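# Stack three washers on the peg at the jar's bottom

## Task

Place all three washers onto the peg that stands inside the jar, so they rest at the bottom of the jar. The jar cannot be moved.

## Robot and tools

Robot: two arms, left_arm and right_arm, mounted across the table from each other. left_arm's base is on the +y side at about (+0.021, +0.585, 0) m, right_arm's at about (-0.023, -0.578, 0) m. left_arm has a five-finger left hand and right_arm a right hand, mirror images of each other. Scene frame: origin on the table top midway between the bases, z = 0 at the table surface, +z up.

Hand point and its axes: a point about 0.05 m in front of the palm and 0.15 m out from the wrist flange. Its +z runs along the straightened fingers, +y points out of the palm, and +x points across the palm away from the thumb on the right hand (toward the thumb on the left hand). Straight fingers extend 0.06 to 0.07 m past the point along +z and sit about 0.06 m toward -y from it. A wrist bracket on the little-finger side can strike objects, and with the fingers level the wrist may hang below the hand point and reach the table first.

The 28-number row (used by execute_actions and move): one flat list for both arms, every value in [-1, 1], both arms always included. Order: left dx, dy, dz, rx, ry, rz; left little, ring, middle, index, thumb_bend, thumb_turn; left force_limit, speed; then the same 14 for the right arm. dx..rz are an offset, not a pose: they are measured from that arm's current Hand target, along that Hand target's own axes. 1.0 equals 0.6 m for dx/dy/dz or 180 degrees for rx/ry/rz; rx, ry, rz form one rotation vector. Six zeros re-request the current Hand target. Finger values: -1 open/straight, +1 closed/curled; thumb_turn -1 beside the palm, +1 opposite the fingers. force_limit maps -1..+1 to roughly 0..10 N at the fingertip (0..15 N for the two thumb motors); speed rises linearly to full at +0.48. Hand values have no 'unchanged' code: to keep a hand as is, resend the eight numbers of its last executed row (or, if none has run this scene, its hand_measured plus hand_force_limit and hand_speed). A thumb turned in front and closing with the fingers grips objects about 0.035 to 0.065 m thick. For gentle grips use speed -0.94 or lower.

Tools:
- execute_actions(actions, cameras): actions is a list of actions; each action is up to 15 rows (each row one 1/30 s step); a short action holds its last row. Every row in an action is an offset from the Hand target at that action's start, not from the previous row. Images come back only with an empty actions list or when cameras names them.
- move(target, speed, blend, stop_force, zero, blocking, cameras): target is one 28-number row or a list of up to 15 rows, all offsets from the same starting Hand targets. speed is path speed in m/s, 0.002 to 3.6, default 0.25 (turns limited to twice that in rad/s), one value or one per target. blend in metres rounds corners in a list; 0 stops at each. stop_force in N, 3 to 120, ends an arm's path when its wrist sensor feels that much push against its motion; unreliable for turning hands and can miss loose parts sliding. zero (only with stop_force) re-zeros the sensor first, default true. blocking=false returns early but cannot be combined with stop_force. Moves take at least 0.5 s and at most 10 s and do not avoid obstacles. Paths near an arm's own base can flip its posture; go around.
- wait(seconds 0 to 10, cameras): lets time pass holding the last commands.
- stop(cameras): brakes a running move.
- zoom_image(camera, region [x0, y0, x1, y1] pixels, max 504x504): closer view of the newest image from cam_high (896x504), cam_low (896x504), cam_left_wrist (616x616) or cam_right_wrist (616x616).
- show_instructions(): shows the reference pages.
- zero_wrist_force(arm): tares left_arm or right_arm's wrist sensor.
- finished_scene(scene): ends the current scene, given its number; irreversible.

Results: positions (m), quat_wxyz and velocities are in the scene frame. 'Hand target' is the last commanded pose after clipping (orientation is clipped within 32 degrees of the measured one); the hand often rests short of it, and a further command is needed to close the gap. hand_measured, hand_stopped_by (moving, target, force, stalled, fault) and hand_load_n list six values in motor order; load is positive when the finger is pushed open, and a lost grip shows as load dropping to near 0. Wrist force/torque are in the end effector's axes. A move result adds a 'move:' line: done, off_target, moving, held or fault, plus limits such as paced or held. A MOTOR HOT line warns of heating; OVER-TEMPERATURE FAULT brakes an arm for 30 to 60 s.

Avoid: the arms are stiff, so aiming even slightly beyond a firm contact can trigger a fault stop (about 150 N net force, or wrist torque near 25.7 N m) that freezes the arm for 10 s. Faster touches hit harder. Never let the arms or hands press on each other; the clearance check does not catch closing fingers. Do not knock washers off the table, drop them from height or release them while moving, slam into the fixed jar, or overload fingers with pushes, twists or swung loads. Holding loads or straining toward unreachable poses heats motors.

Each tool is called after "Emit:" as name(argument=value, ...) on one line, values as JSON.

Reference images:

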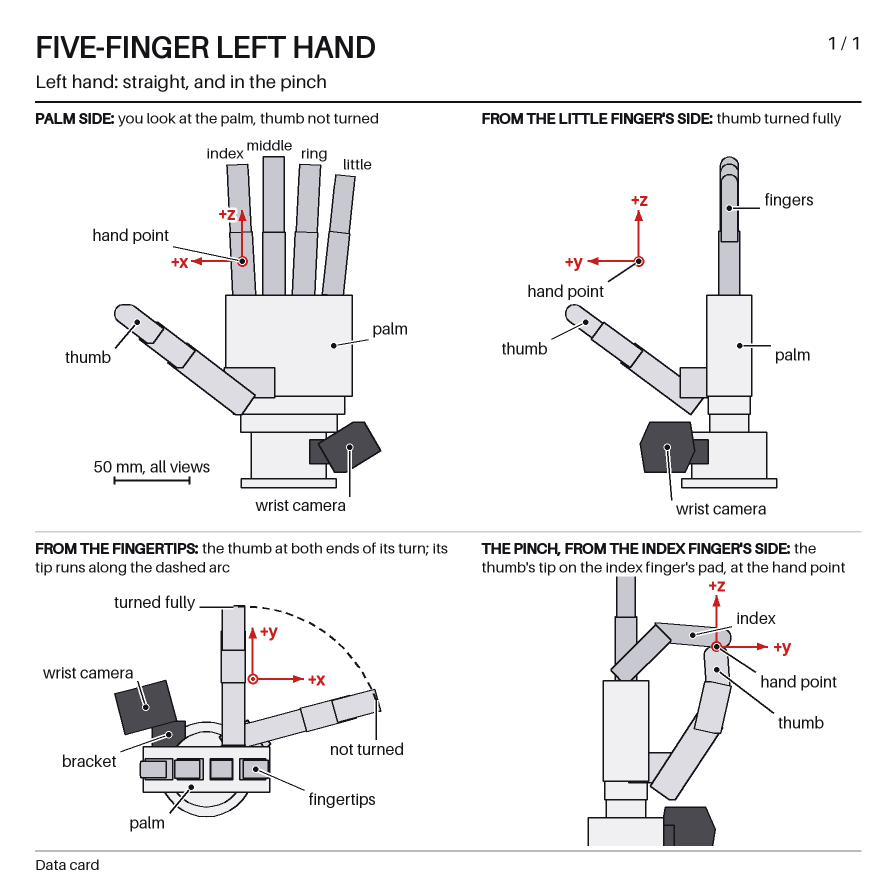

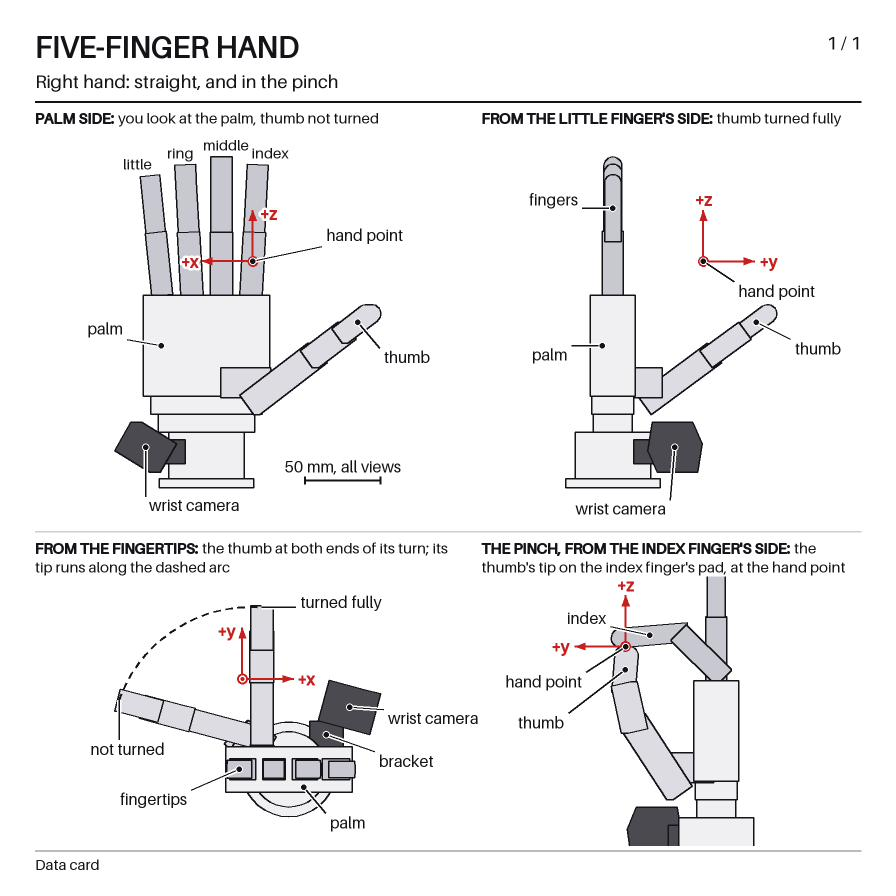

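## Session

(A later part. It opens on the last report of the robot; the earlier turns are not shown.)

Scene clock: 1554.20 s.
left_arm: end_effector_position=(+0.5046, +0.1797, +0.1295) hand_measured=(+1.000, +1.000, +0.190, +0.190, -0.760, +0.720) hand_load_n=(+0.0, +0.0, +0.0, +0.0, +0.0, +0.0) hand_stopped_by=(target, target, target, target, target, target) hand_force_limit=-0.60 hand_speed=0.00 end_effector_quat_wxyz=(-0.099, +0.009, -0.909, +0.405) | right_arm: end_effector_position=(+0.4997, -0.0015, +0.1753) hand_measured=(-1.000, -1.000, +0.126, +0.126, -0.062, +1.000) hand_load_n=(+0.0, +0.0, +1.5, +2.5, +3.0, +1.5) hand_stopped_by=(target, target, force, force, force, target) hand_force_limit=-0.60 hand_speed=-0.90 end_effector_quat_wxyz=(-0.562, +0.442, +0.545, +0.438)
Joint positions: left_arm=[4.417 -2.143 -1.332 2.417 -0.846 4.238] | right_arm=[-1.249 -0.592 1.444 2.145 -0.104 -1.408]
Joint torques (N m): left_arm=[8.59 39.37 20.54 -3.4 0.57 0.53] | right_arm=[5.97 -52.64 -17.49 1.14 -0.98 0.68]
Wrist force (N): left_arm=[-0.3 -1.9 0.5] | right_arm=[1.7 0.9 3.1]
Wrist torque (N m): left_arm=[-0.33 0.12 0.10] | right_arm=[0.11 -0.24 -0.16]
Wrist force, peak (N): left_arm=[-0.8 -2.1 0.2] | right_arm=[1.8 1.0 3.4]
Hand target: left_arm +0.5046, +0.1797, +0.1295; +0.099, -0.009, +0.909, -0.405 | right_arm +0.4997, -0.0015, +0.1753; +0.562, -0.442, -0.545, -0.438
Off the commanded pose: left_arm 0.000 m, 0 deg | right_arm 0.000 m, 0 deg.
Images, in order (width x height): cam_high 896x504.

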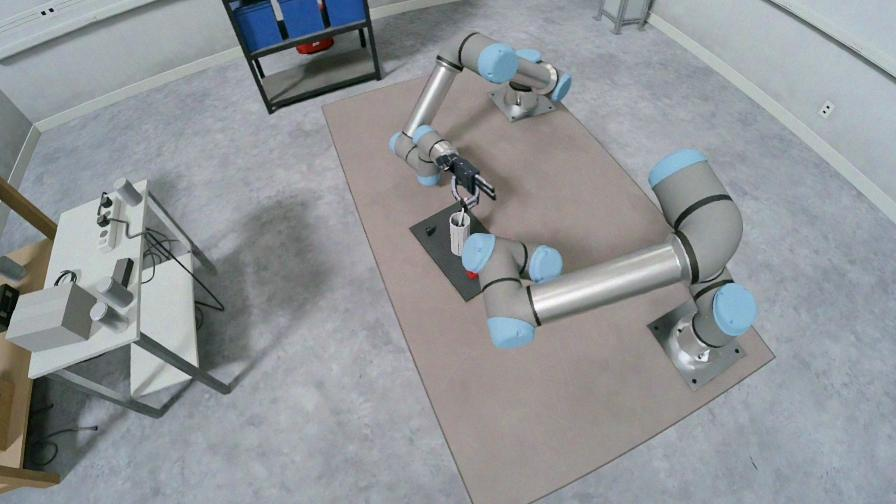

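Emit:
move(target=[0,0,0,0,0,0,1,1,0.19,0.19,-0.76,0.72,-0.6,0.0,0.0067,0.0827,0.0102,0,0,0,-1,-1,0.61,0.61,0.05,1,-0.6,-0.9], speed=0.03, stop_force=5, cameras=["cam_low", "cam_high", "cam_right_wrist"])

Emit:
zoom_image(camera="cam_high", region=[430, 170, 500, 260])

Emit:
zoom_image(camera="cam_low", region=[450, 0, 650, 140])

Emit:
zoom_image(camera="cam_right_wrist", region=[220, 180, 400, 400])

Scene clock: 1620.50 s.
left_arm: end_effector_position=(+0.5046, +0.1797, +0.1295) hand_measured=(+1.000, +1.000, +0.190, +0.190, -0.760, +0.720) hand_load_n=(+0.0, +0.5, +0.0, +0.0, +0.0, +0.0) hand_stopped_by=(target, target, target, target, target, target) hand_force_limit=-0.60 hand_speed=0.00 end_effector_quat_wxyz=(-0.099, +0.009, -0.909, +0.405) | right_arm: end_effector_position=(+0.5467, +0.0156, +0.1785) hand_measured=(-1.000, -1.000, +0.126, +0.126, -0.060, +1.000) hand_load_n=(+0.0, +0.0, +0.5, +0.5, +0.5, +0.5) hand_stopped_by=(target, target, force, force, force, target) hand_force_limit=-0.60 hand_speed=-0.90 end_effector_quat_wxyz=(-0.562, +0.442, +0.545, +0.438)
Joint positions: left_arm=[4.417 -2.143 -1.332 2.417 -0.846 4.238] | right_arm=[-1.248 -0.513 1.249 2.263 -0.106 -1.41]
Joint torques (N m): left_arm=[8.1 38.33 20.67 -3.43 0.7 0.47] | right_arm=[3.97 -61.9 -7.42 -1.64 0.07 2.22]
Wrist force (N): left_arm=[-0.3 -1.6 0.5] | right_arm=[1.0 -0.1 2.9]
Wrist torque (N m): left_arm=[-0.29 0.12 0.08] | right_arm=[0.10 -0.21 -0.05]
Wrist force, peak (N): left_arm=[-0.2 -2.3 0.0] | right_arm=[5.8 -0.5 2.8]
Hand target: left_arm +0.5046, +0.1797, +0.1295; +0.099, -0.009, +0.909, -0.405 | right_arm +0.5467, +0.0156, +0.1785; +0.562, -0.442, -0.545, -0.438
Off the commanded pose: left_arm 0.000 m, 0 deg | right_arm 0.000 m, 0 deg.
move: done
camera_calibration:
cam_right_wrist: T_world_to_cam=[[0.926034, 0.257331, 0.276118, -0.556514], [0.367462, -0.447569, -0.815263, -0.0513745], [-0.0862107, 0.856424, -0.509024, 0.237406], [0, 0, 0, 1]] pos_world=[0.554696, -0.0831053, 0.232625]
Images, in order (width x height): cam_high 896x504, cam_low 896x504, cam_right_wrist 616x616.

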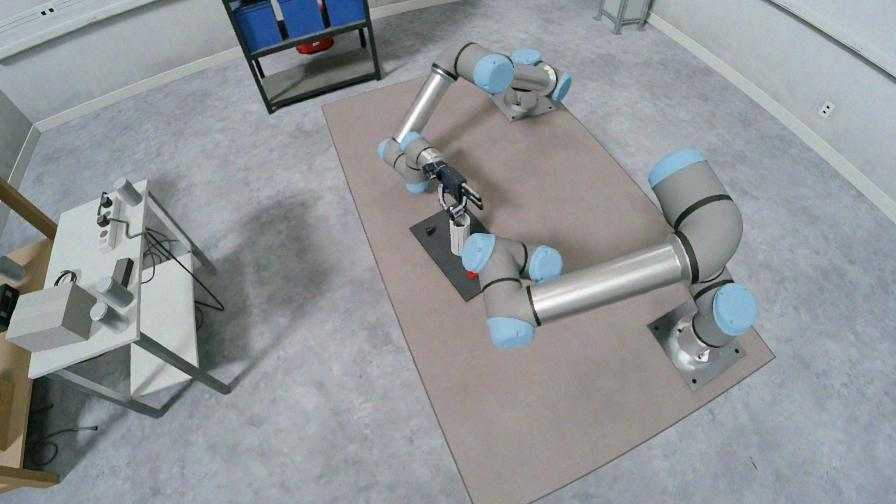

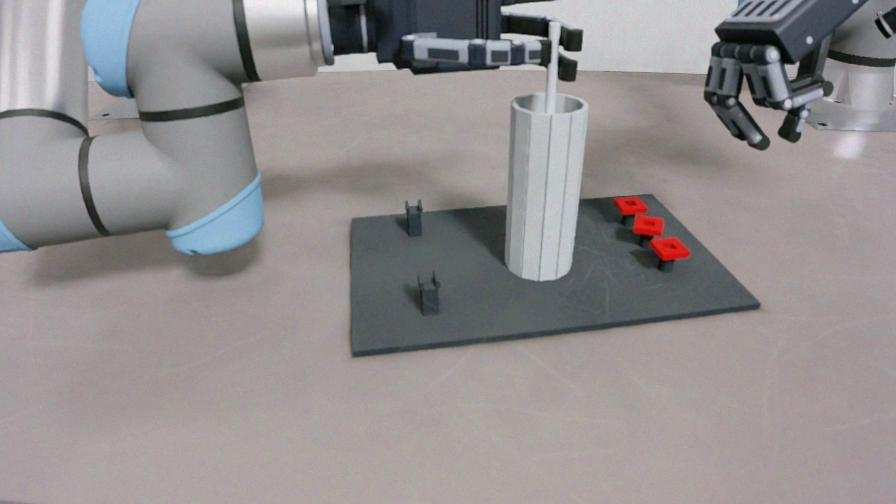

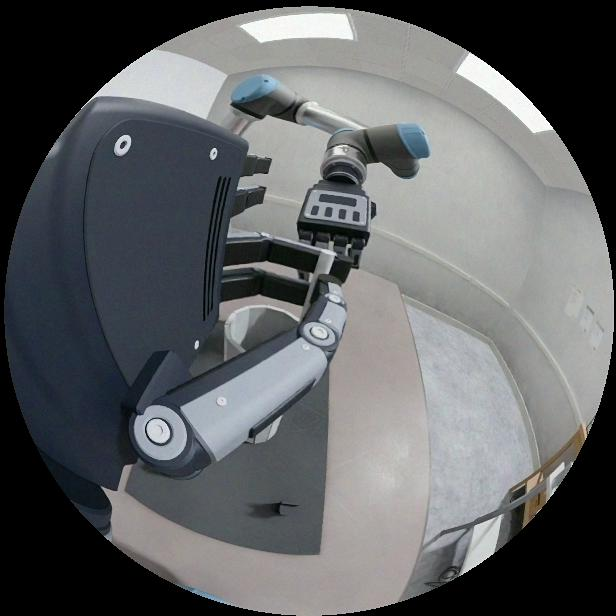

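Scaled by 5.600.

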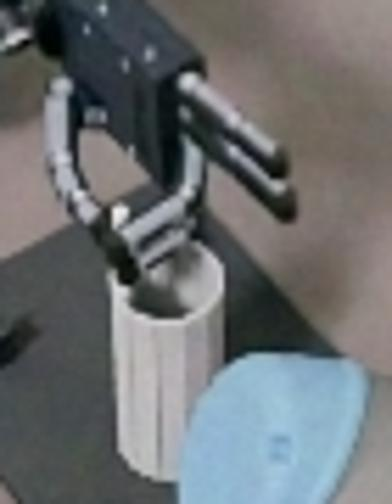

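Scaled by 2.520.

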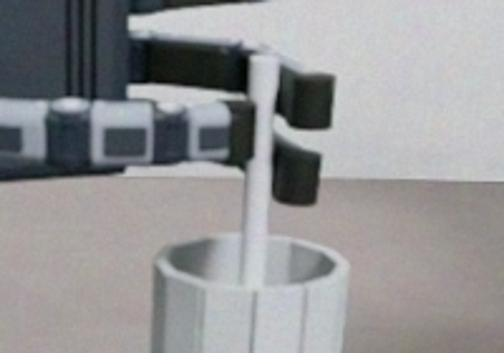

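Scaled by 2.291 from the camera's 616x616 image, which has a finer 880x880 frame.

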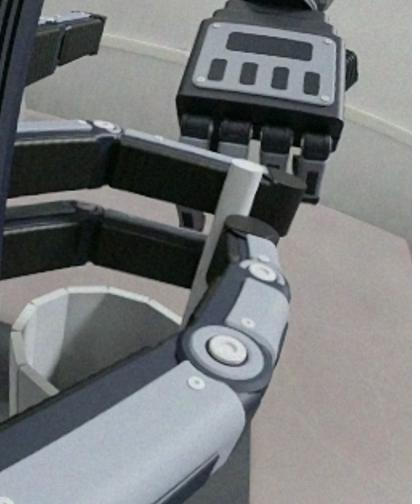

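Emit:
execute_actions(actions=[[[0,0,0,0,0,0,1,1,0.19,0.19,-0.76,0.72,-0.6,0.0,0,0,0,0,0,0,-1,-1,0.61,0.61,0.045,1,0.2,-0.9]],[[0,0,0,0,0,0,1,1,0.19,0.19,-0.76,0.72,-0.6,0.0,0,0,0,0,0,0,-1,-1,0.61,0.61,0.045,1,0.2,-0.9]]])

Emit:
move(target=[0,0,0,0,0,0,1,1,0.19,0.19,-0.76,0.72,-0.6,0.0,0.085,-0.00161,0.0013,0,0,0,-1,-1,0.61,0.61,0.045,1,0.2,-0.9], speed=0.06, cameras=["cam_low", "cam_high", "cam_right_wrist"])

Emit:
zoom_image(camera="cam_high", region=[430, 150, 500, 260])

Emit:
zoom_image(camera="cam_low", region=[450, 0, 650, 140])

Emit:
zoom_image(camera="cam_right_wrist", region=[220, 180, 400, 400])

Scene clock: 1653.77 s.
left_arm: end_effector_position=(+0.5046, +0.1797, +0.1295) hand_measured=(+1.000, +1.000, +0.190, +0.190, -0.760, +0.720) hand_load_n=(+0.0, +0.0, +0.0, +0.0, +0.0, +0.0) hand_stopped_by=(target, target, target, target, target, target) hand_force_limit=-0.60 hand_speed=0.00 end_effector_quat_wxyz=(-0.099, +0.009, -0.909, +0.405) | right_arm: end_effector_position=(+0.5467, +0.0156, +0.1785) hand_measured=(-1.000, -1.000, +0.126, +0.126, +0.038, +1.000) hand_load_n=(+0.0, +0.0, +10.0, +7.5, +7.0, +1.0) hand_stopped_by=(target, target, force, force, target, target) hand_force_limit=0.20 hand_speed=-0.90 end_effector_quat_wxyz=(-0.562, +0.442, +0.545, +0.438)
Joint positions: left_arm=[4.417 -2.143 -1.332 2.417 -0.846 4.238] | right_arm=[-1.248 -0.513 1.249 2.263 -0.106 -1.41]
Joint torques (N m): left_arm=[8.05 39.34 20.56 -3.33 0.74 0.52] | right_arm=[-6.71 -62.61 -10.71 -1.76 0.38 2.12]
Wrist force (N): left_arm=[-0.4 -1.9 0.3] | right_arm=[1.3 -0.1 2.9]
Wrist torque (N m): left_arm=[-0.31 0.12 0.10] | right_arm=[0.09 -0.26 -0.04]
Wrist force, peak (N): left_arm=[-0.1 -2.2 0.7] | right_arm=[2.0 -0.2 3.0]
Hand target: left_arm +0.5046, +0.1797, +0.1295; +0.099, -0.009, +0.909, -0.405 | right_arm +0.5467, +0.0156, +0.1785; +0.562, -0.442, -0.545, -0.438
Off the commanded pose: left_arm 0.000 m, 0 deg | right_arm 0.000 m, 0 deg.
Step readings (end_effector_position of left_arm | right_arm):
0: (+0.5046, +0.1797, +0.1295) | (+0.5467, +0.0156, +0.1785)
1: (+0.5046, +0.1797, +0.1295) | (+0.5467, +0.0156, +0.1785)
2: (+0.5046, +0.1797, +0.1295) | (+0.5467, +0.0156, +0.1785)
4: (+0.5046, +0.1797, +0.1295) | (+0.5467, +0.0156, +0.1785)
8: (+0.5046, +0.1797, +0.1295) | (+0.5467, +0.0156, +0.1785)
15: (+0.5046, +0.1797, +0.1295) | (+0.5467, +0.0156, +0.1785)
16: (+0.5046, +0.1797, +0.1295) | (+0.5467, +0.0156, +0.1785)
17: (+0.5046, +0.1797, +0.1295) | (+0.5467, +0.0156, +0.1785)
19: (+0.5046, +0.1797, +0.1295) | (+0.5467, +0.0156, +0.1785)
23: (+0.5046, +0.1797, +0.1295) | (+0.5467, +0.0156, +0.1785)
30: (+0.5046, +0.1797, +0.1295) | (+0.5467, +0.0156, +0.1785)

Scene clock: 1655.03 s.
left_arm: end_effector_position=(+0.5046, +0.1797, +0.1295) hand_measured=(+1.000, +1.000, +0.190, +0.190, -0.760, +0.720) hand_load_n=(+0.0, +0.0, +0.0, +0.0, +0.0, +0.0) hand_stopped_by=(target, target, target, target, target, target) hand_force_limit=-0.60 hand_speed=0.00 end_effector_quat_wxyz=(-0.099, +0.009, -0.909, +0.405) | right_arm: end_effector_position=(+0.5467, +0.0155, +0.2295) hand_measured=(-1.000, -1.000, +0.126, +0.126, +0.038, +1.000) hand_load_n=(+0.0, +0.0, +10.0, +7.5, +7.0, +1.0) hand_stopped_by=(target, target, force, force, target, target) hand_force_limit=0.20 hand_speed=-0.90 end_effector_quat_wxyz=(-0.562, +0.442, +0.545, +0.438)
Joint positions: left_arm=[4.417 -2.143 -1.332 2.417 -0.846 4.238] | right_arm=[-1.248 -0.595 1.258 2.335 -0.106 -1.41]
Joint torques (N m): left_arm=[7.94 38.91 20.47 -3.33 0.79 0.57] | right_arm=[-3.51 -45.72 -9.48 1.6 -1.04 -2.17]
Wrist force (N): left_arm=[-0.2 -2.0 0.4] | right_arm=[1.8 0.5 2.5]
Wrist torque (N m): left_arm=[-0.32 0.11 0.11] | right_arm=[0.20 -0.29 0.00]
Wrist force, peak (N): left_arm=[-0.6 -2.2 0.4] | right_arm=[2.3 0.2 2.7]
Hand target: left_arm +0.5046, +0.1797, +0.1295; +0.099, -0.009, +0.909, -0.405 | right_arm +0.5467, +0.0156, +0.2295; +0.562, -0.442, -0.545, -0.438
Off the commanded pose: left_arm 0.000 m, 0 deg | right_arm 0.000 m, 0 deg.
move: done
camera_calibration:
cam_right_wrist: T_world_to_cam=[[0.92601, 0.257271, 0.276255, -0.570655], [0.367545, -0.447507, -0.81526, -0.00975601], [-0.0861168, 0.856475, -0.508954, 0.263349], [0, 0, 0, 1]] pos_world=[0.554697, -0.0831051, 0.283725]
Images, in order (width x height): cam_high 896x504, cam_low 896x504, cam_right_wrist 616x616.

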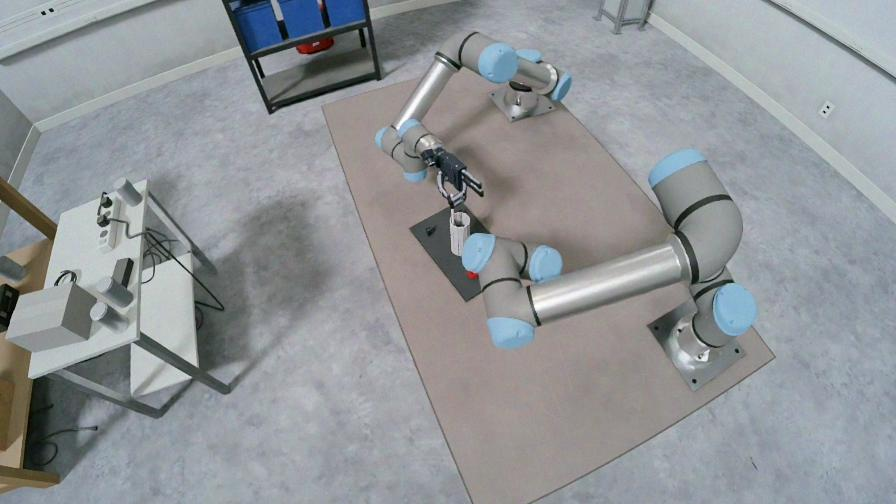

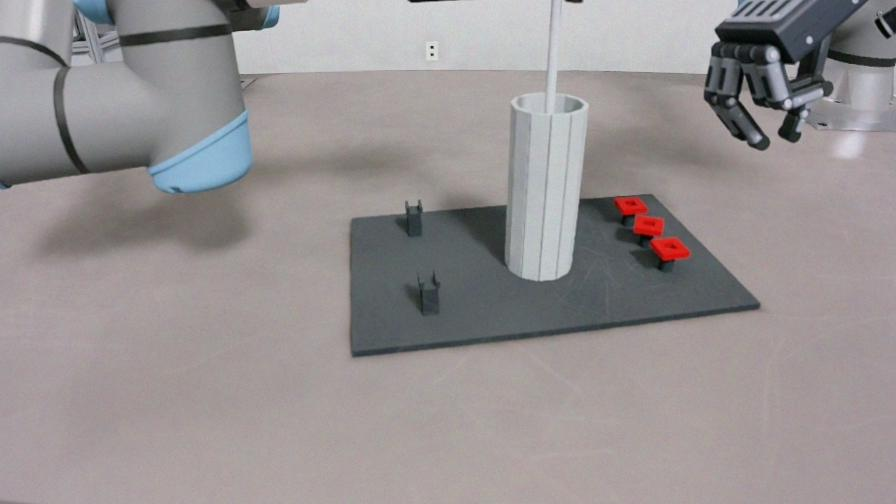

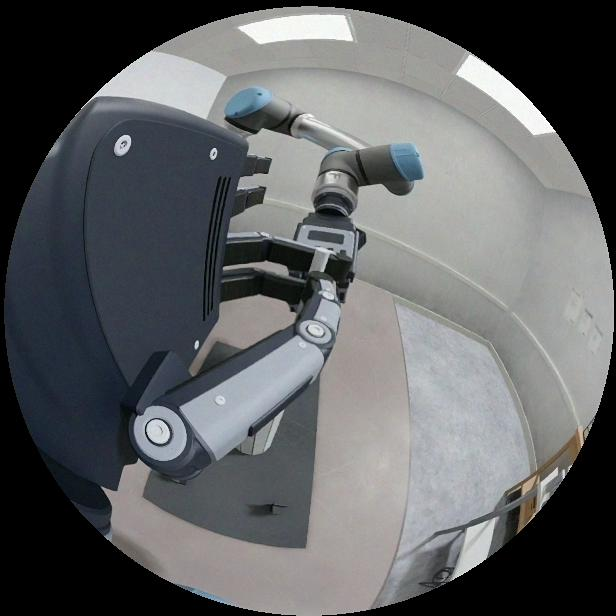

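Scaled by 4.582.

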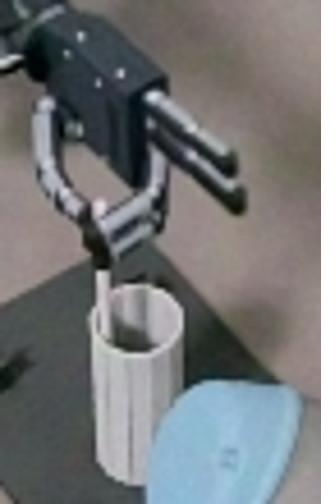

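Scaled by 2.520.

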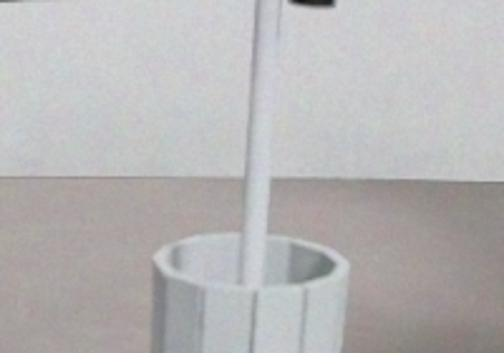

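Scaled by 2.291 from the camera's 616x616 image, which has a finer 880x880 frame.

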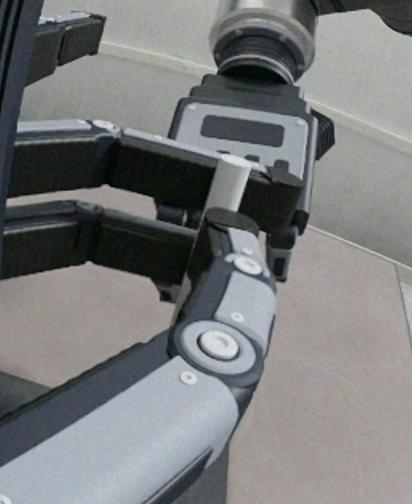

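Emit:
move(target=[0,0,0,0,0,0,1,1,0.19,0.19,-0.76,0.72,-0.6,0.0,0,-0.0324,0.01025,0,0,0,-1,-1,0.61,0.61,0.045,1,0.2,-0.9], speed=0.05, cameras=["cam_low", "cam_high"])

Emit:
zoom_image(camera="cam_high", region=[430, 150, 500, 260])

Emit:
zoom_image(camera="cam_low", region=[450, 0, 650, 140])

Scene clock: 1693.30 s.
left_arm: end_effector_position=(+0.5046, +0.1797, +0.1295) hand_measured=(+1.000, +1.000, +0.190, +0.190, -0.760, +0.720) hand_load_n=(+0.0, +0.0, +0.0, +0.0, +0.0, +0.0) hand_stopped_by=(target, target, target, target, target, target) hand_force_limit=-0.60 hand_speed=0.00 end_effector_quat_wxyz=(-0.099, +0.009, -0.909, +0.405) | right_arm: end_effector_position=(+0.5263, +0.0173, +0.2300) hand_measured=(-1.000, -1.000, +0.126, +0.126, +0.038, +1.000) hand_load_n=(+0.0, +0.0, +10.5, +7.5, +7.0, +1.0) hand_stopped_by=(target, target, force, force, target, target) hand_force_limit=0.20 hand_speed=-0.90 end_effector_quat_wxyz=(-0.562, +0.442, +0.545, +0.438)
Joint positions: left_arm=[4.417 -2.143 -1.332 2.417 -0.846 4.238] | right_arm=[-1.235 -0.63 1.333 2.311 -0.119 -1.426]
Joint torques (N m): left_arm=[7.92 39.33 20.65 -3.32 0.8 0.48] | right_arm=[-7.94 -45.91 -24.78 1.68 0.57 -2.3]
Wrist force (N): left_arm=[0.0 -2.0 0.3] | right_arm=[1.4 0.0 2.5]
Wrist torque (N m): left_arm=[-0.33 0.08 0.12] | right_arm=[0.13 -0.26 -0.04]
Wrist force, peak (N): left_arm=[-0.3 -2.4 0.6] | right_arm=[2.0 0.0 2.9]
Hand target: left_arm +0.5046, +0.1797, +0.1295; +0.099, -0.009, +0.909, -0.405 | right_arm +0.5264, +0.0172, +0.2299; +0.562, -0.442, -0.545, -0.438
Off the commanded pose: left_arm 0.000 m, 0 deg | right_arm 0.000 m, 0 deg.
move: done
Images, in order (width x height): cam_high 896x504, cam_low 896x504.

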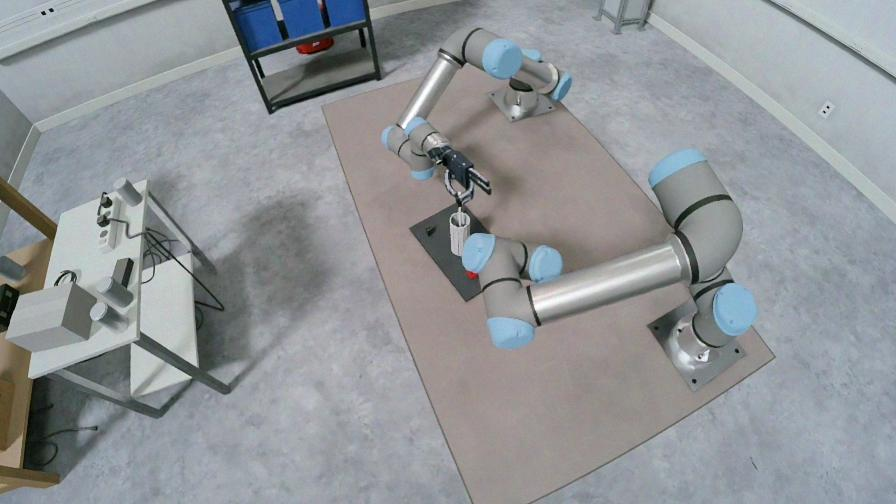

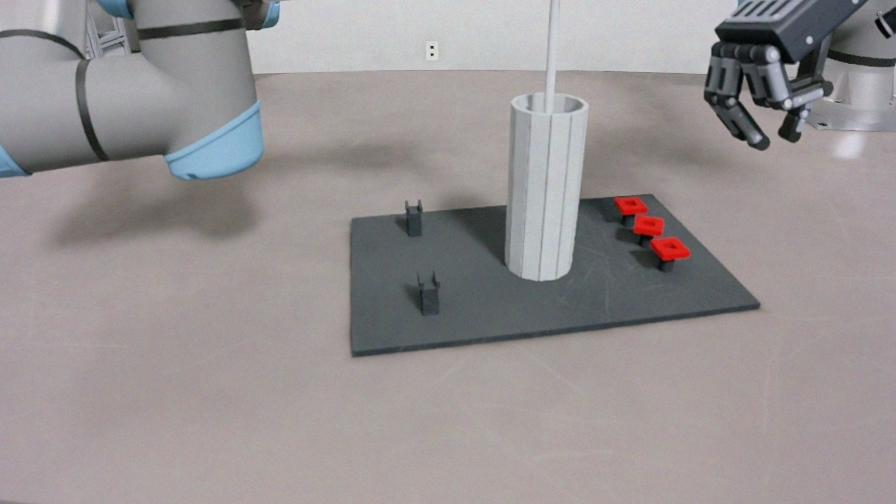

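Scaled by 4.582.

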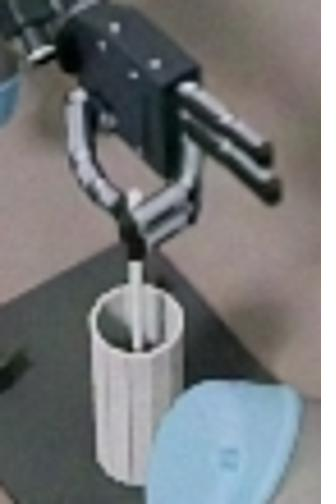

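Scaled by 2.520.

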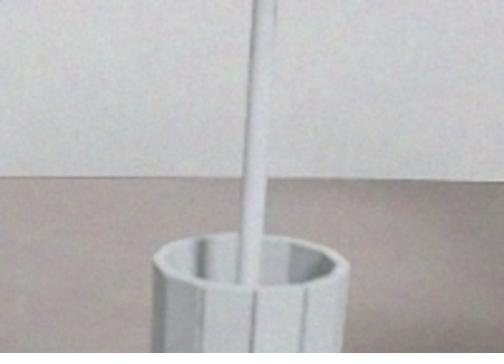

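Emit:
move(target=[0,0,0,0,0,0,1,1,0.19,0.19,-0.76,0.72,-0.6,0.0,-0.04,0.00076,-0.0006,0,0,0,-1,-1,0.61,0.61,0.045,1,0.2,-0.9], speed=0.012, stop_force=3, cameras=["cam_low"])

Emit:
zoom_image(camera="cam_low", region=[450, 0, 650, 140])

Scene clock: 1707.80 s.
left_arm: end_effector_position=(+0.5046, +0.1797, +0.1295) hand_measured=(+1.000, +1.000, +0.190, +0.190, -0.760, +0.720) hand_load_n=(+0.0, +0.0, +0.0, +0.0, +0.0, +0.0) hand_stopped_by=(target, target, target, target, target, target) hand_force_limit=-0.60 hand_speed=0.00 end_effector_quat_wxyz=(-0.099, +0.009, -0.909, +0.405) | right_arm: end_effector_position=(+0.5264, +0.0172, +0.2148) hand_measured=(-1.000, -1.000, +0.126, +0.126, +0.038, +1.000) hand_load_n=(+0.0, +0.0, +10.0, +7.5, +7.0, +0.5) hand_stopped_by=(target, target, force, force, target, target) hand_force_limit=0.20 hand_speed=-0.90 end_effector_quat_wxyz=(-0.562, +0.442, +0.545, +0.438)
Joint positions: left_arm=[4.417 -2.143 -1.332 2.417 -0.846 4.238] | right_arm=[-1.235 -0.606 1.332 2.288 -0.119 -1.426]
Joint torques (N m): left_arm=[7.32 38.92 20.75 -3.42 0.78 0.37] | right_arm=[-6.66 -59.68 -6.84 1.6 0.64 2.17]
Wrist force (N): left_arm=[-0.3 -2.0 0.2] | right_arm=[2.0 0.2 2.7]
Wrist torque (N m): left_arm=[-0.32 0.12 0.10] | right_arm=[0.15 -0.30 -0.01]
Wrist force, peak (N): left_arm=[-0.2 -2.4 0.5] | right_arm=[11.9 -0.4 2.7]
Hand target: left_arm +0.5046, +0.1797, +0.1295; +0.099, -0.009, +0.909, -0.405 | right_arm +0.5264, +0.0172, +0.2148; +0.562, -0.442, -0.545, -0.438 (not the last commanded pose)
Off the commanded pose: left_arm 0.000 m, 0 deg | right_arm 0.009 m, 0 deg.
move: contact (right_arm)
Images, in order (width x height): cam_low 896x504.

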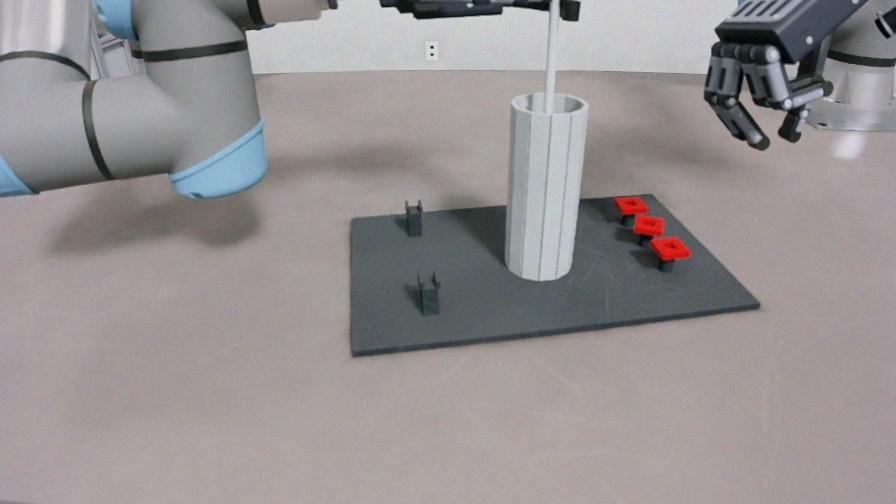

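Scaled by 2.520.

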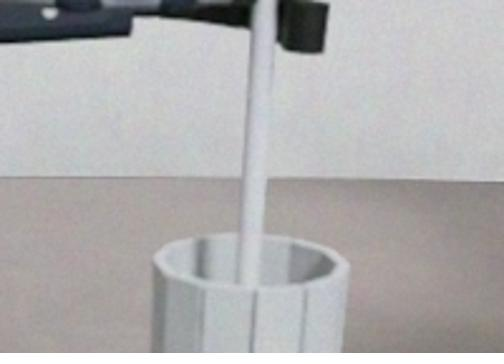

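Emit:
execute_actions(actions=[[[0,0,0,0,0,0,1,1,0.19,0.19,-0.76,0.72,-0.6,0.0,0,0,0,0,0,0,-1,-1,0.61,0.61,0.0,1,0.2,-0.9]]])

Emit:
move(target=[0,0,0,0,0,0,1,1,0.19,0.19,-0.76,0.72,-0.6,0.0,-0.01333,0.00025,-0.0002,0,0,0,-1,-1,0.61,0.61,0.0,1,0.2,-0.9], speed=0.01, stop_force=15, cameras=["cam_low", "cam_right_wrist"])

Emit:
zoom_image(camera="cam_right_wrist", region=[220, 180, 400, 400])

Emit:
zoom_image(camera="cam_low", region=[450, 0, 650, 140])

Scene clock: 1745.60 s.
left_arm: end_effector_position=(+0.5046, +0.1797, +0.1295) hand_measured=(+1.000, +1.000, +0.190, +0.190, -0.760, +0.720) hand_load_n=(-0.5, +0.0, +0.0, +0.0, +0.0, +0.0) hand_stopped_by=(target, target, target, target, target, target) hand_force_limit=-0.60 hand_speed=0.00 end_effector_quat_wxyz=(-0.099, +0.009, -0.909, +0.405) | right_arm: end_effector_position=(+0.5264, +0.0172, +0.2148) hand_measured=(-1.000, -1.000, +0.126, +0.126, -0.002, +1.000) hand_load_n=(+0.0, +0.0, +6.0, +4.0, +4.5, +0.0) hand_stopped_by=(target, target, force, force, target, target) hand_force_limit=0.20 hand_speed=-0.90 end_effector_quat_wxyz=(-0.562, +0.442, +0.545, +0.438)
Joint positions: left_arm=[4.417 -2.143 -1.332 2.417 -0.846 4.238] | right_arm=[-1.235 -0.606 1.332 2.288 -0.119 -1.426]
Joint torques (N m): left_arm=[7.85 38.74 21.38 -3.31 0.89 0.47] | right_arm=[-7.44 -59.53 -6.49 1.3 0.77 2.36]
Wrist force (N): left_arm=[-0.4 -1.9 0.4] | right_arm=[2.3 -0.1 2.7]
Wrist torque (N m): left_arm=[-0.32 0.13 0.10] | right_arm=[0.12 -0.29 -0.01]
Wrist force, peak (N): left_arm=[-0.1 -2.4 0.4] | right_arm=[2.7 -0.1 2.6]
Hand target: left_arm +0.5046, +0.1797, +0.1295; +0.099, -0.009, +0.909, -0.405 | right_arm +0.5264, +0.0172, +0.2148; +0.562, -0.442, -0.545, -0.438
Off the commanded pose: left_arm 0.000 m, 0 deg | right_arm 0.000 m, 0 deg.
Step readings (end_effector_position of left_arm | right_arm):
0: (+0.5046, +0.1797, +0.1295) | (+0.5264, +0.0172, +0.2148)
1: (+0.5046, +0.1797, +0.1295) | (+0.5264, +0.0172, +0.2148)
2: (+0.5046, +0.1797, +0.1295) | (+0.5264, +0.0172, +0.2148)
4: (+0.5046, +0.1797, +0.1295) | (+0.5264, +0.0172, +0.2148)
8: (+0.5046, +0.1797, +0.1295) | (+0.5264, +0.0172, +0.2148)
15: (+0.5046, +0.1797, +0.1295) | (+0.5264, +0.0172, +0.2148)

Scene clock: 1747.40 s.
left_arm: end_effector_position=(+0.5046, +0.1797, +0.1295) hand_measured=(+1.000, +1.000, +0.190, +0.190, -0.760, +0.720) hand_load_n=(+0.5, +0.5, +0.0, +0.0, +0.0, +0.0) hand_stopped_by=(target, target, target, target, target, target) hand_force_limit=-0.60 hand_speed=0.00 end_effector_quat_wxyz=(-0.099, +0.009, -0.909, +0.405) | right_arm: end_effector_position=(+0.5264, +0.0172, +0.2067) hand_measured=(-1.000, -1.000, +0.126, +0.126, -0.002, +1.000) hand_load_n=(+0.0, +0.0, +0.0, +0.0, +0.0, +0.0) hand_stopped_by=(target, target, force, force, target, target) hand_force_limit=0.20 hand_speed=-0.90 end_effector_quat_wxyz=(-0.562, +0.442, +0.545, +0.438)
Joint positions: left_arm=[4.417 -2.143 -1.332 2.417 -0.846 4.238] | right_arm=[-1.235 -0.593 1.331 2.276 -0.119 -1.426]
Joint torques (N m): left_arm=[7.29 39.01 20.15 -3.41 0.9 0.44] | right_arm=[-6.33 -60.9 -22.84 0.36 0.62 2.54]
Wrist force (N): left_arm=[-0.2 -2.0 0.3] | right_arm=[2.3 0.3 2.9]
Wrist torque (N m): left_arm=[-0.32 0.09 0.11] | right_arm=[0.15 -0.30 0.00]
Wrist force, peak (N): left_arm=[-0.5 -2.2 0.2] | right_arm=[12.3 -0.4 2.8]
Hand target: left_arm +0.5046, +0.1797, +0.1295; +0.099, -0.009, +0.909, -0.405 | right_arm +0.5264, +0.0172, +0.2068; +0.562, -0.442, -0.545, -0.438
Off the commanded pose: left_arm 0.000 m, 0 deg | right_arm 0.000 m, 0 deg.
move: done
camera_calibration:
cam_right_wrist: T_world_to_cam=[[0.926044, 0.25732, 0.276097, -0.545849], [0.367438, -0.447576, -0.81527, -0.0200761], [-0.0862104, 0.856424, -0.509024, 0.248682], [0, 0, 0, 1]] pos_world=[0.534296, -0.0815053, 0.260925]
Images, in order (width x height): cam_low 896x504, cam_right_wrist 616x616.

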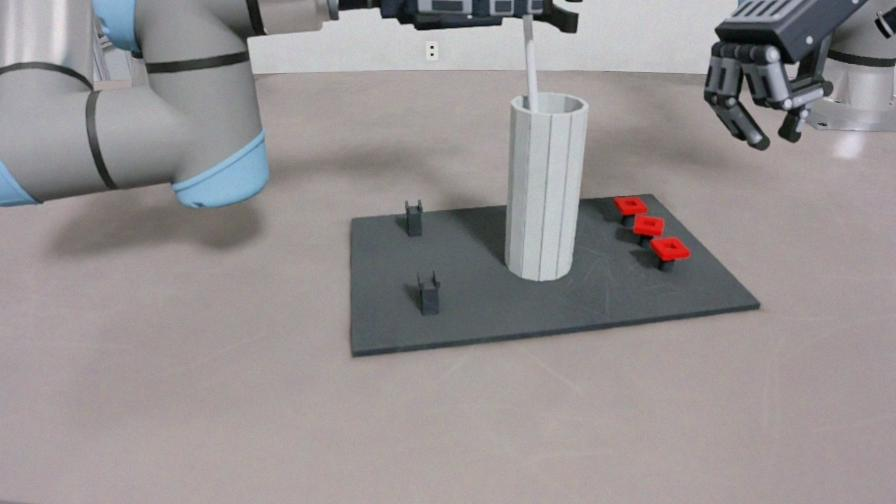

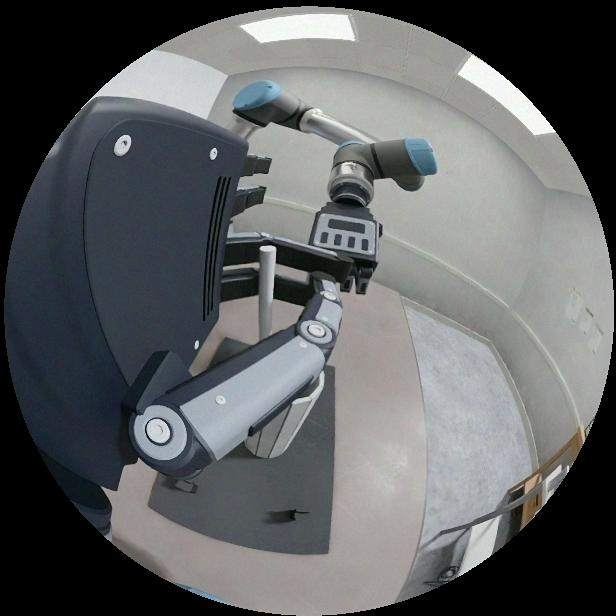

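Scaled by 2.291 from the camera's 616x616 image, which has a finer 880x880 frame.

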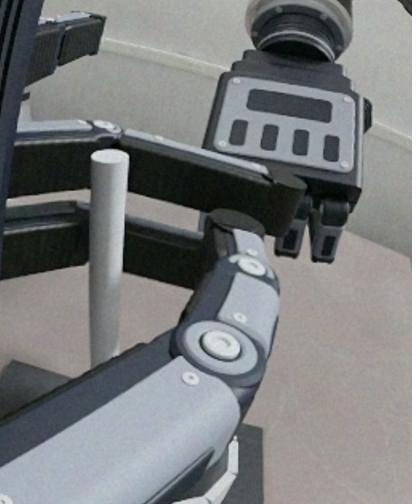

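Scaled by 2.520.

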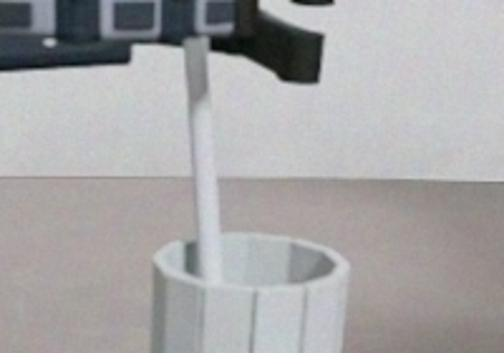

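Emit:
execute_actions(actions=[[[0,0,0,0,0,0,1,1,0.19,0.19,-0.76,0.72,-0.6,0.0,0,0,0,0,0,0,-1,-1,0.61,0.61,-0.3,1,0.2,-0.6]]])

Emit:
move(target=[0,0,0,0,0,0,1,1,0.19,0.19,-0.76,0.72,-0.6,0.0,-0.05,0.00095,-0.00075,0,0,0,-1,-1,0.61,0.61,-0.3,1,0.2,-0.6], speed=0.02, stop_force=4, cameras=["cam_low", "cam_high", "cam_right_wrist", "cam_left_wrist"])

Emit:
zoom_image(camera="cam_right_wrist", region=[200, 140, 380, 380])

Emit:
zoom_image(camera="cam_low", region=[450, 0, 650, 140])

Emit:
zoom_image(camera="cam_high", region=[430, 170, 500, 260])

Scene clock: 1872.67 s.
left_arm: end_effector_position=(+0.5046, +0.1797, +0.1295) hand_measured=(+1.000, +1.000, +0.190, +0.190, -0.760, +0.720) hand_load_n=(+0.0, +0.0, +0.0, +0.0, +0.0, +0.0) hand_stopped_by=(target, target, target, target, target, target) hand_force_limit=-0.60 hand_speed=0.00 end_effector_quat_wxyz=(-0.099, +0.009, -0.909, +0.405) | right_arm: end_effector_position=(+0.5264, +0.0172, +0.2068) hand_measured=(-1.000, -1.000, +0.126, +0.126, -0.300, +1.000) hand_load_n=(+0.0, -0.5, +0.0, +0.0, +0.0, +0.0) hand_stopped_by=(target, target, force, force, target, target) hand_force_limit=0.20 hand_speed=-0.60 end_effector_quat_wxyz=(-0.562, +0.442, +0.545, +0.438)
Joint positions: left_arm=[4.417 -2.143 -1.332 2.417 -0.846 4.238] | right_arm=[-1.235 -0.593 1.331 2.276 -0.119 -1.426]
Joint torques (N m): left_arm=[7.34 38.53 20.4 -3.36 0.88 0.42] | right_arm=[-7.72 -60.09 -21.97 0.71 0.78 2.14]
Wrist force (N): left_arm=[0.1 -1.8 0.3] | right_arm=[2.0 0.2 2.5]
Wrist torque (N m): left_arm=[-0.30 0.06 0.12] | right_arm=[0.17 -0.25 -0.02]
Wrist force, peak (N): left_arm=[-0.3 -2.3 0.3] | right_arm=[2.5 0.1 3.0]
Hand target: left_arm +0.5046, +0.1797, +0.1295; +0.099, -0.009, +0.909, -0.405 | right_arm +0.5264, +0.0172, +0.2068; +0.562, -0.442, -0.545, -0.438
Off the commanded pose: left_arm 0.000 m, 0 deg | right_arm 0.000 m, 0 deg.
Step readings (end_effector_position of left_arm | right_arm):
0: (+0.5046, +0.1797, +0.1295) | (+0.5264, +0.0172, +0.2068)
1: (+0.5046, +0.1797, +0.1295) | (+0.5264, +0.0172, +0.2068)
2: (+0.5046, +0.1797, +0.1295) | (+0.5264, +0.0172, +0.2068)
4: (+0.5046, +0.1797, +0.1295) | (+0.5264, +0.0172, +0.2068)
8: (+0.5046, +0.1797, +0.1295) | (+0.5264, +0.0172, +0.2068)
15: (+0.5046, +0.1797, +0.1295) | (+0.5264, +0.0172, +0.2068)

Scene clock: 1875.17 s.
left_arm: end_effector_position=(+0.5046, +0.1797, +0.1295) hand_measured=(+1.000, +1.000, +0.190, +0.190, -0.760, +0.720) hand_load_n=(+0.0, +0.0, +0.0, +0.0, +0.0, +0.0) hand_stopped_by=(target, target, target, target, target, target) hand_force_limit=-0.60 hand_speed=0.00 end_effector_quat_wxyz=(-0.099, +0.009, -0.909, +0.405) | right_arm: end_effector_position=(+0.5264, +0.0172, +0.1767) hand_measured=(-1.000, -1.000, +0.126, +0.126, -0.300, +1.000) hand_load_n=(+0.0, +0.0, +0.0, +0.0, +0.0, +0.5) hand_stopped_by=(target, target, force, force, target, target) hand_force_limit=0.20 hand_speed=-0.60 end_effector_quat_wxyz=(-0.562, +0.442, +0.545, +0.438)
Joint positions: left_arm=[4.417 -2.143 -1.332 2.417 -0.846 4.238] | right_arm=[-1.235 -0.543 1.323 2.234 -0.119 -1.426]
Joint torques (N m): left_arm=[7.4 39.13 20.41 -3.23 0.95 0.44] | right_arm=[-6.05 -60.98 -21.9 0.24 0.24 2.41]
Wrist force (N): left_arm=[-0.5 -2.0 0.2] | right_arm=[2.2 0.1 2.9]
Wrist torque (N m): left_arm=[-0.32 0.15 0.08] | right_arm=[0.14 -0.28 -0.04]
Wrist force, peak (N): left_arm=[-0.2 -2.5 0.5] | right_arm=[2.5 0.5 3.1]
Hand target: left_arm +0.5046, +0.1797, +0.1295; +0.099, -0.009, +0.909, -0.405 | right_arm +0.5264, +0.0172, +0.1767; +0.562, -0.442, -0.545, -0.438
Off the commanded pose: left_arm 0.000 m, 0 deg | right_arm 0.000 m, 0 deg.
move: done
camera_calibration:
cam_left_wrist: T_world_to_cam=[[-0.296365, -0.656728, 0.693452, 0.173745], [-0.883597, 0.464136, 0.0619282, 0.351322], [-0.362526, -0.594379, -0.717836, 0.497284], [0, 0, 0, 1]] pos_world=[0.542197, 0.246617, 0.214727]
cam_right_wrist: T_world_to_cam=[[0.926044, 0.25732, 0.276097, -0.537659], [0.367438, -0.447576, -0.81527, -0.044571], [-0.0862104, 0.856424, -0.509024, 0.23342], [0, 0, 0, 1]] pos_world=[0.534396, -0.0815053, 0.230925]

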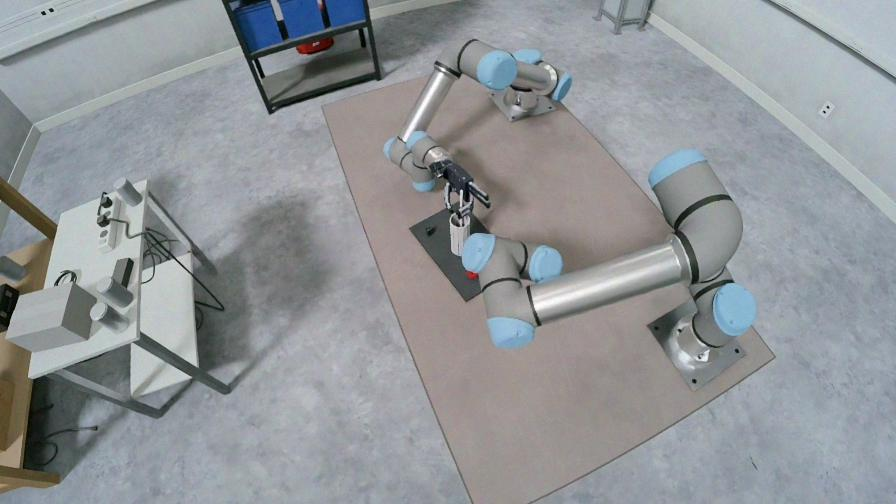

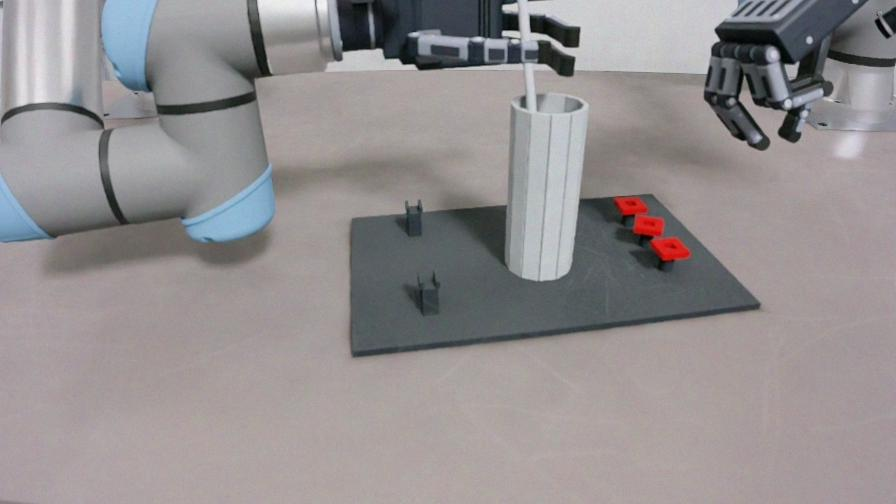

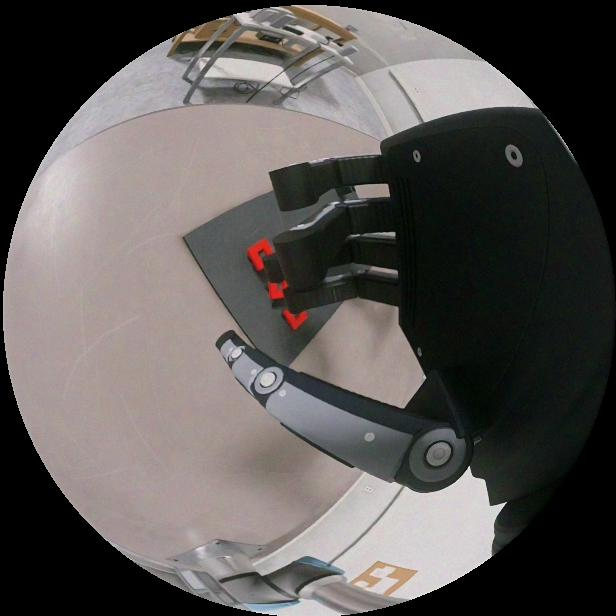

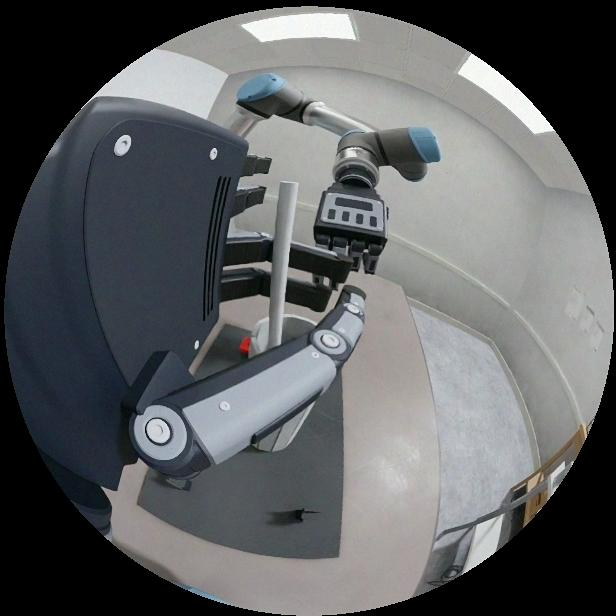

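Scaled by 2.100 from the camera's 616x616 image, which has a finer 880x880 frame.

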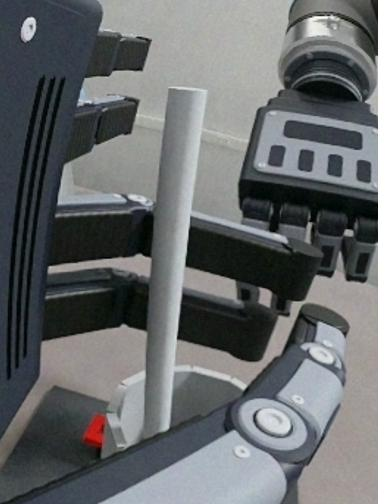

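Scaled by 2.520.

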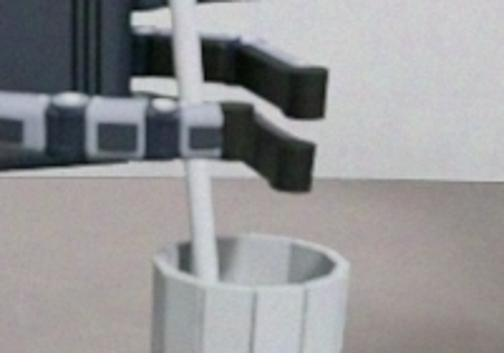

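Scaled by 5.600.

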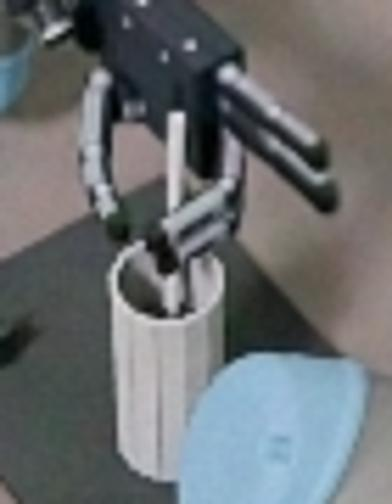

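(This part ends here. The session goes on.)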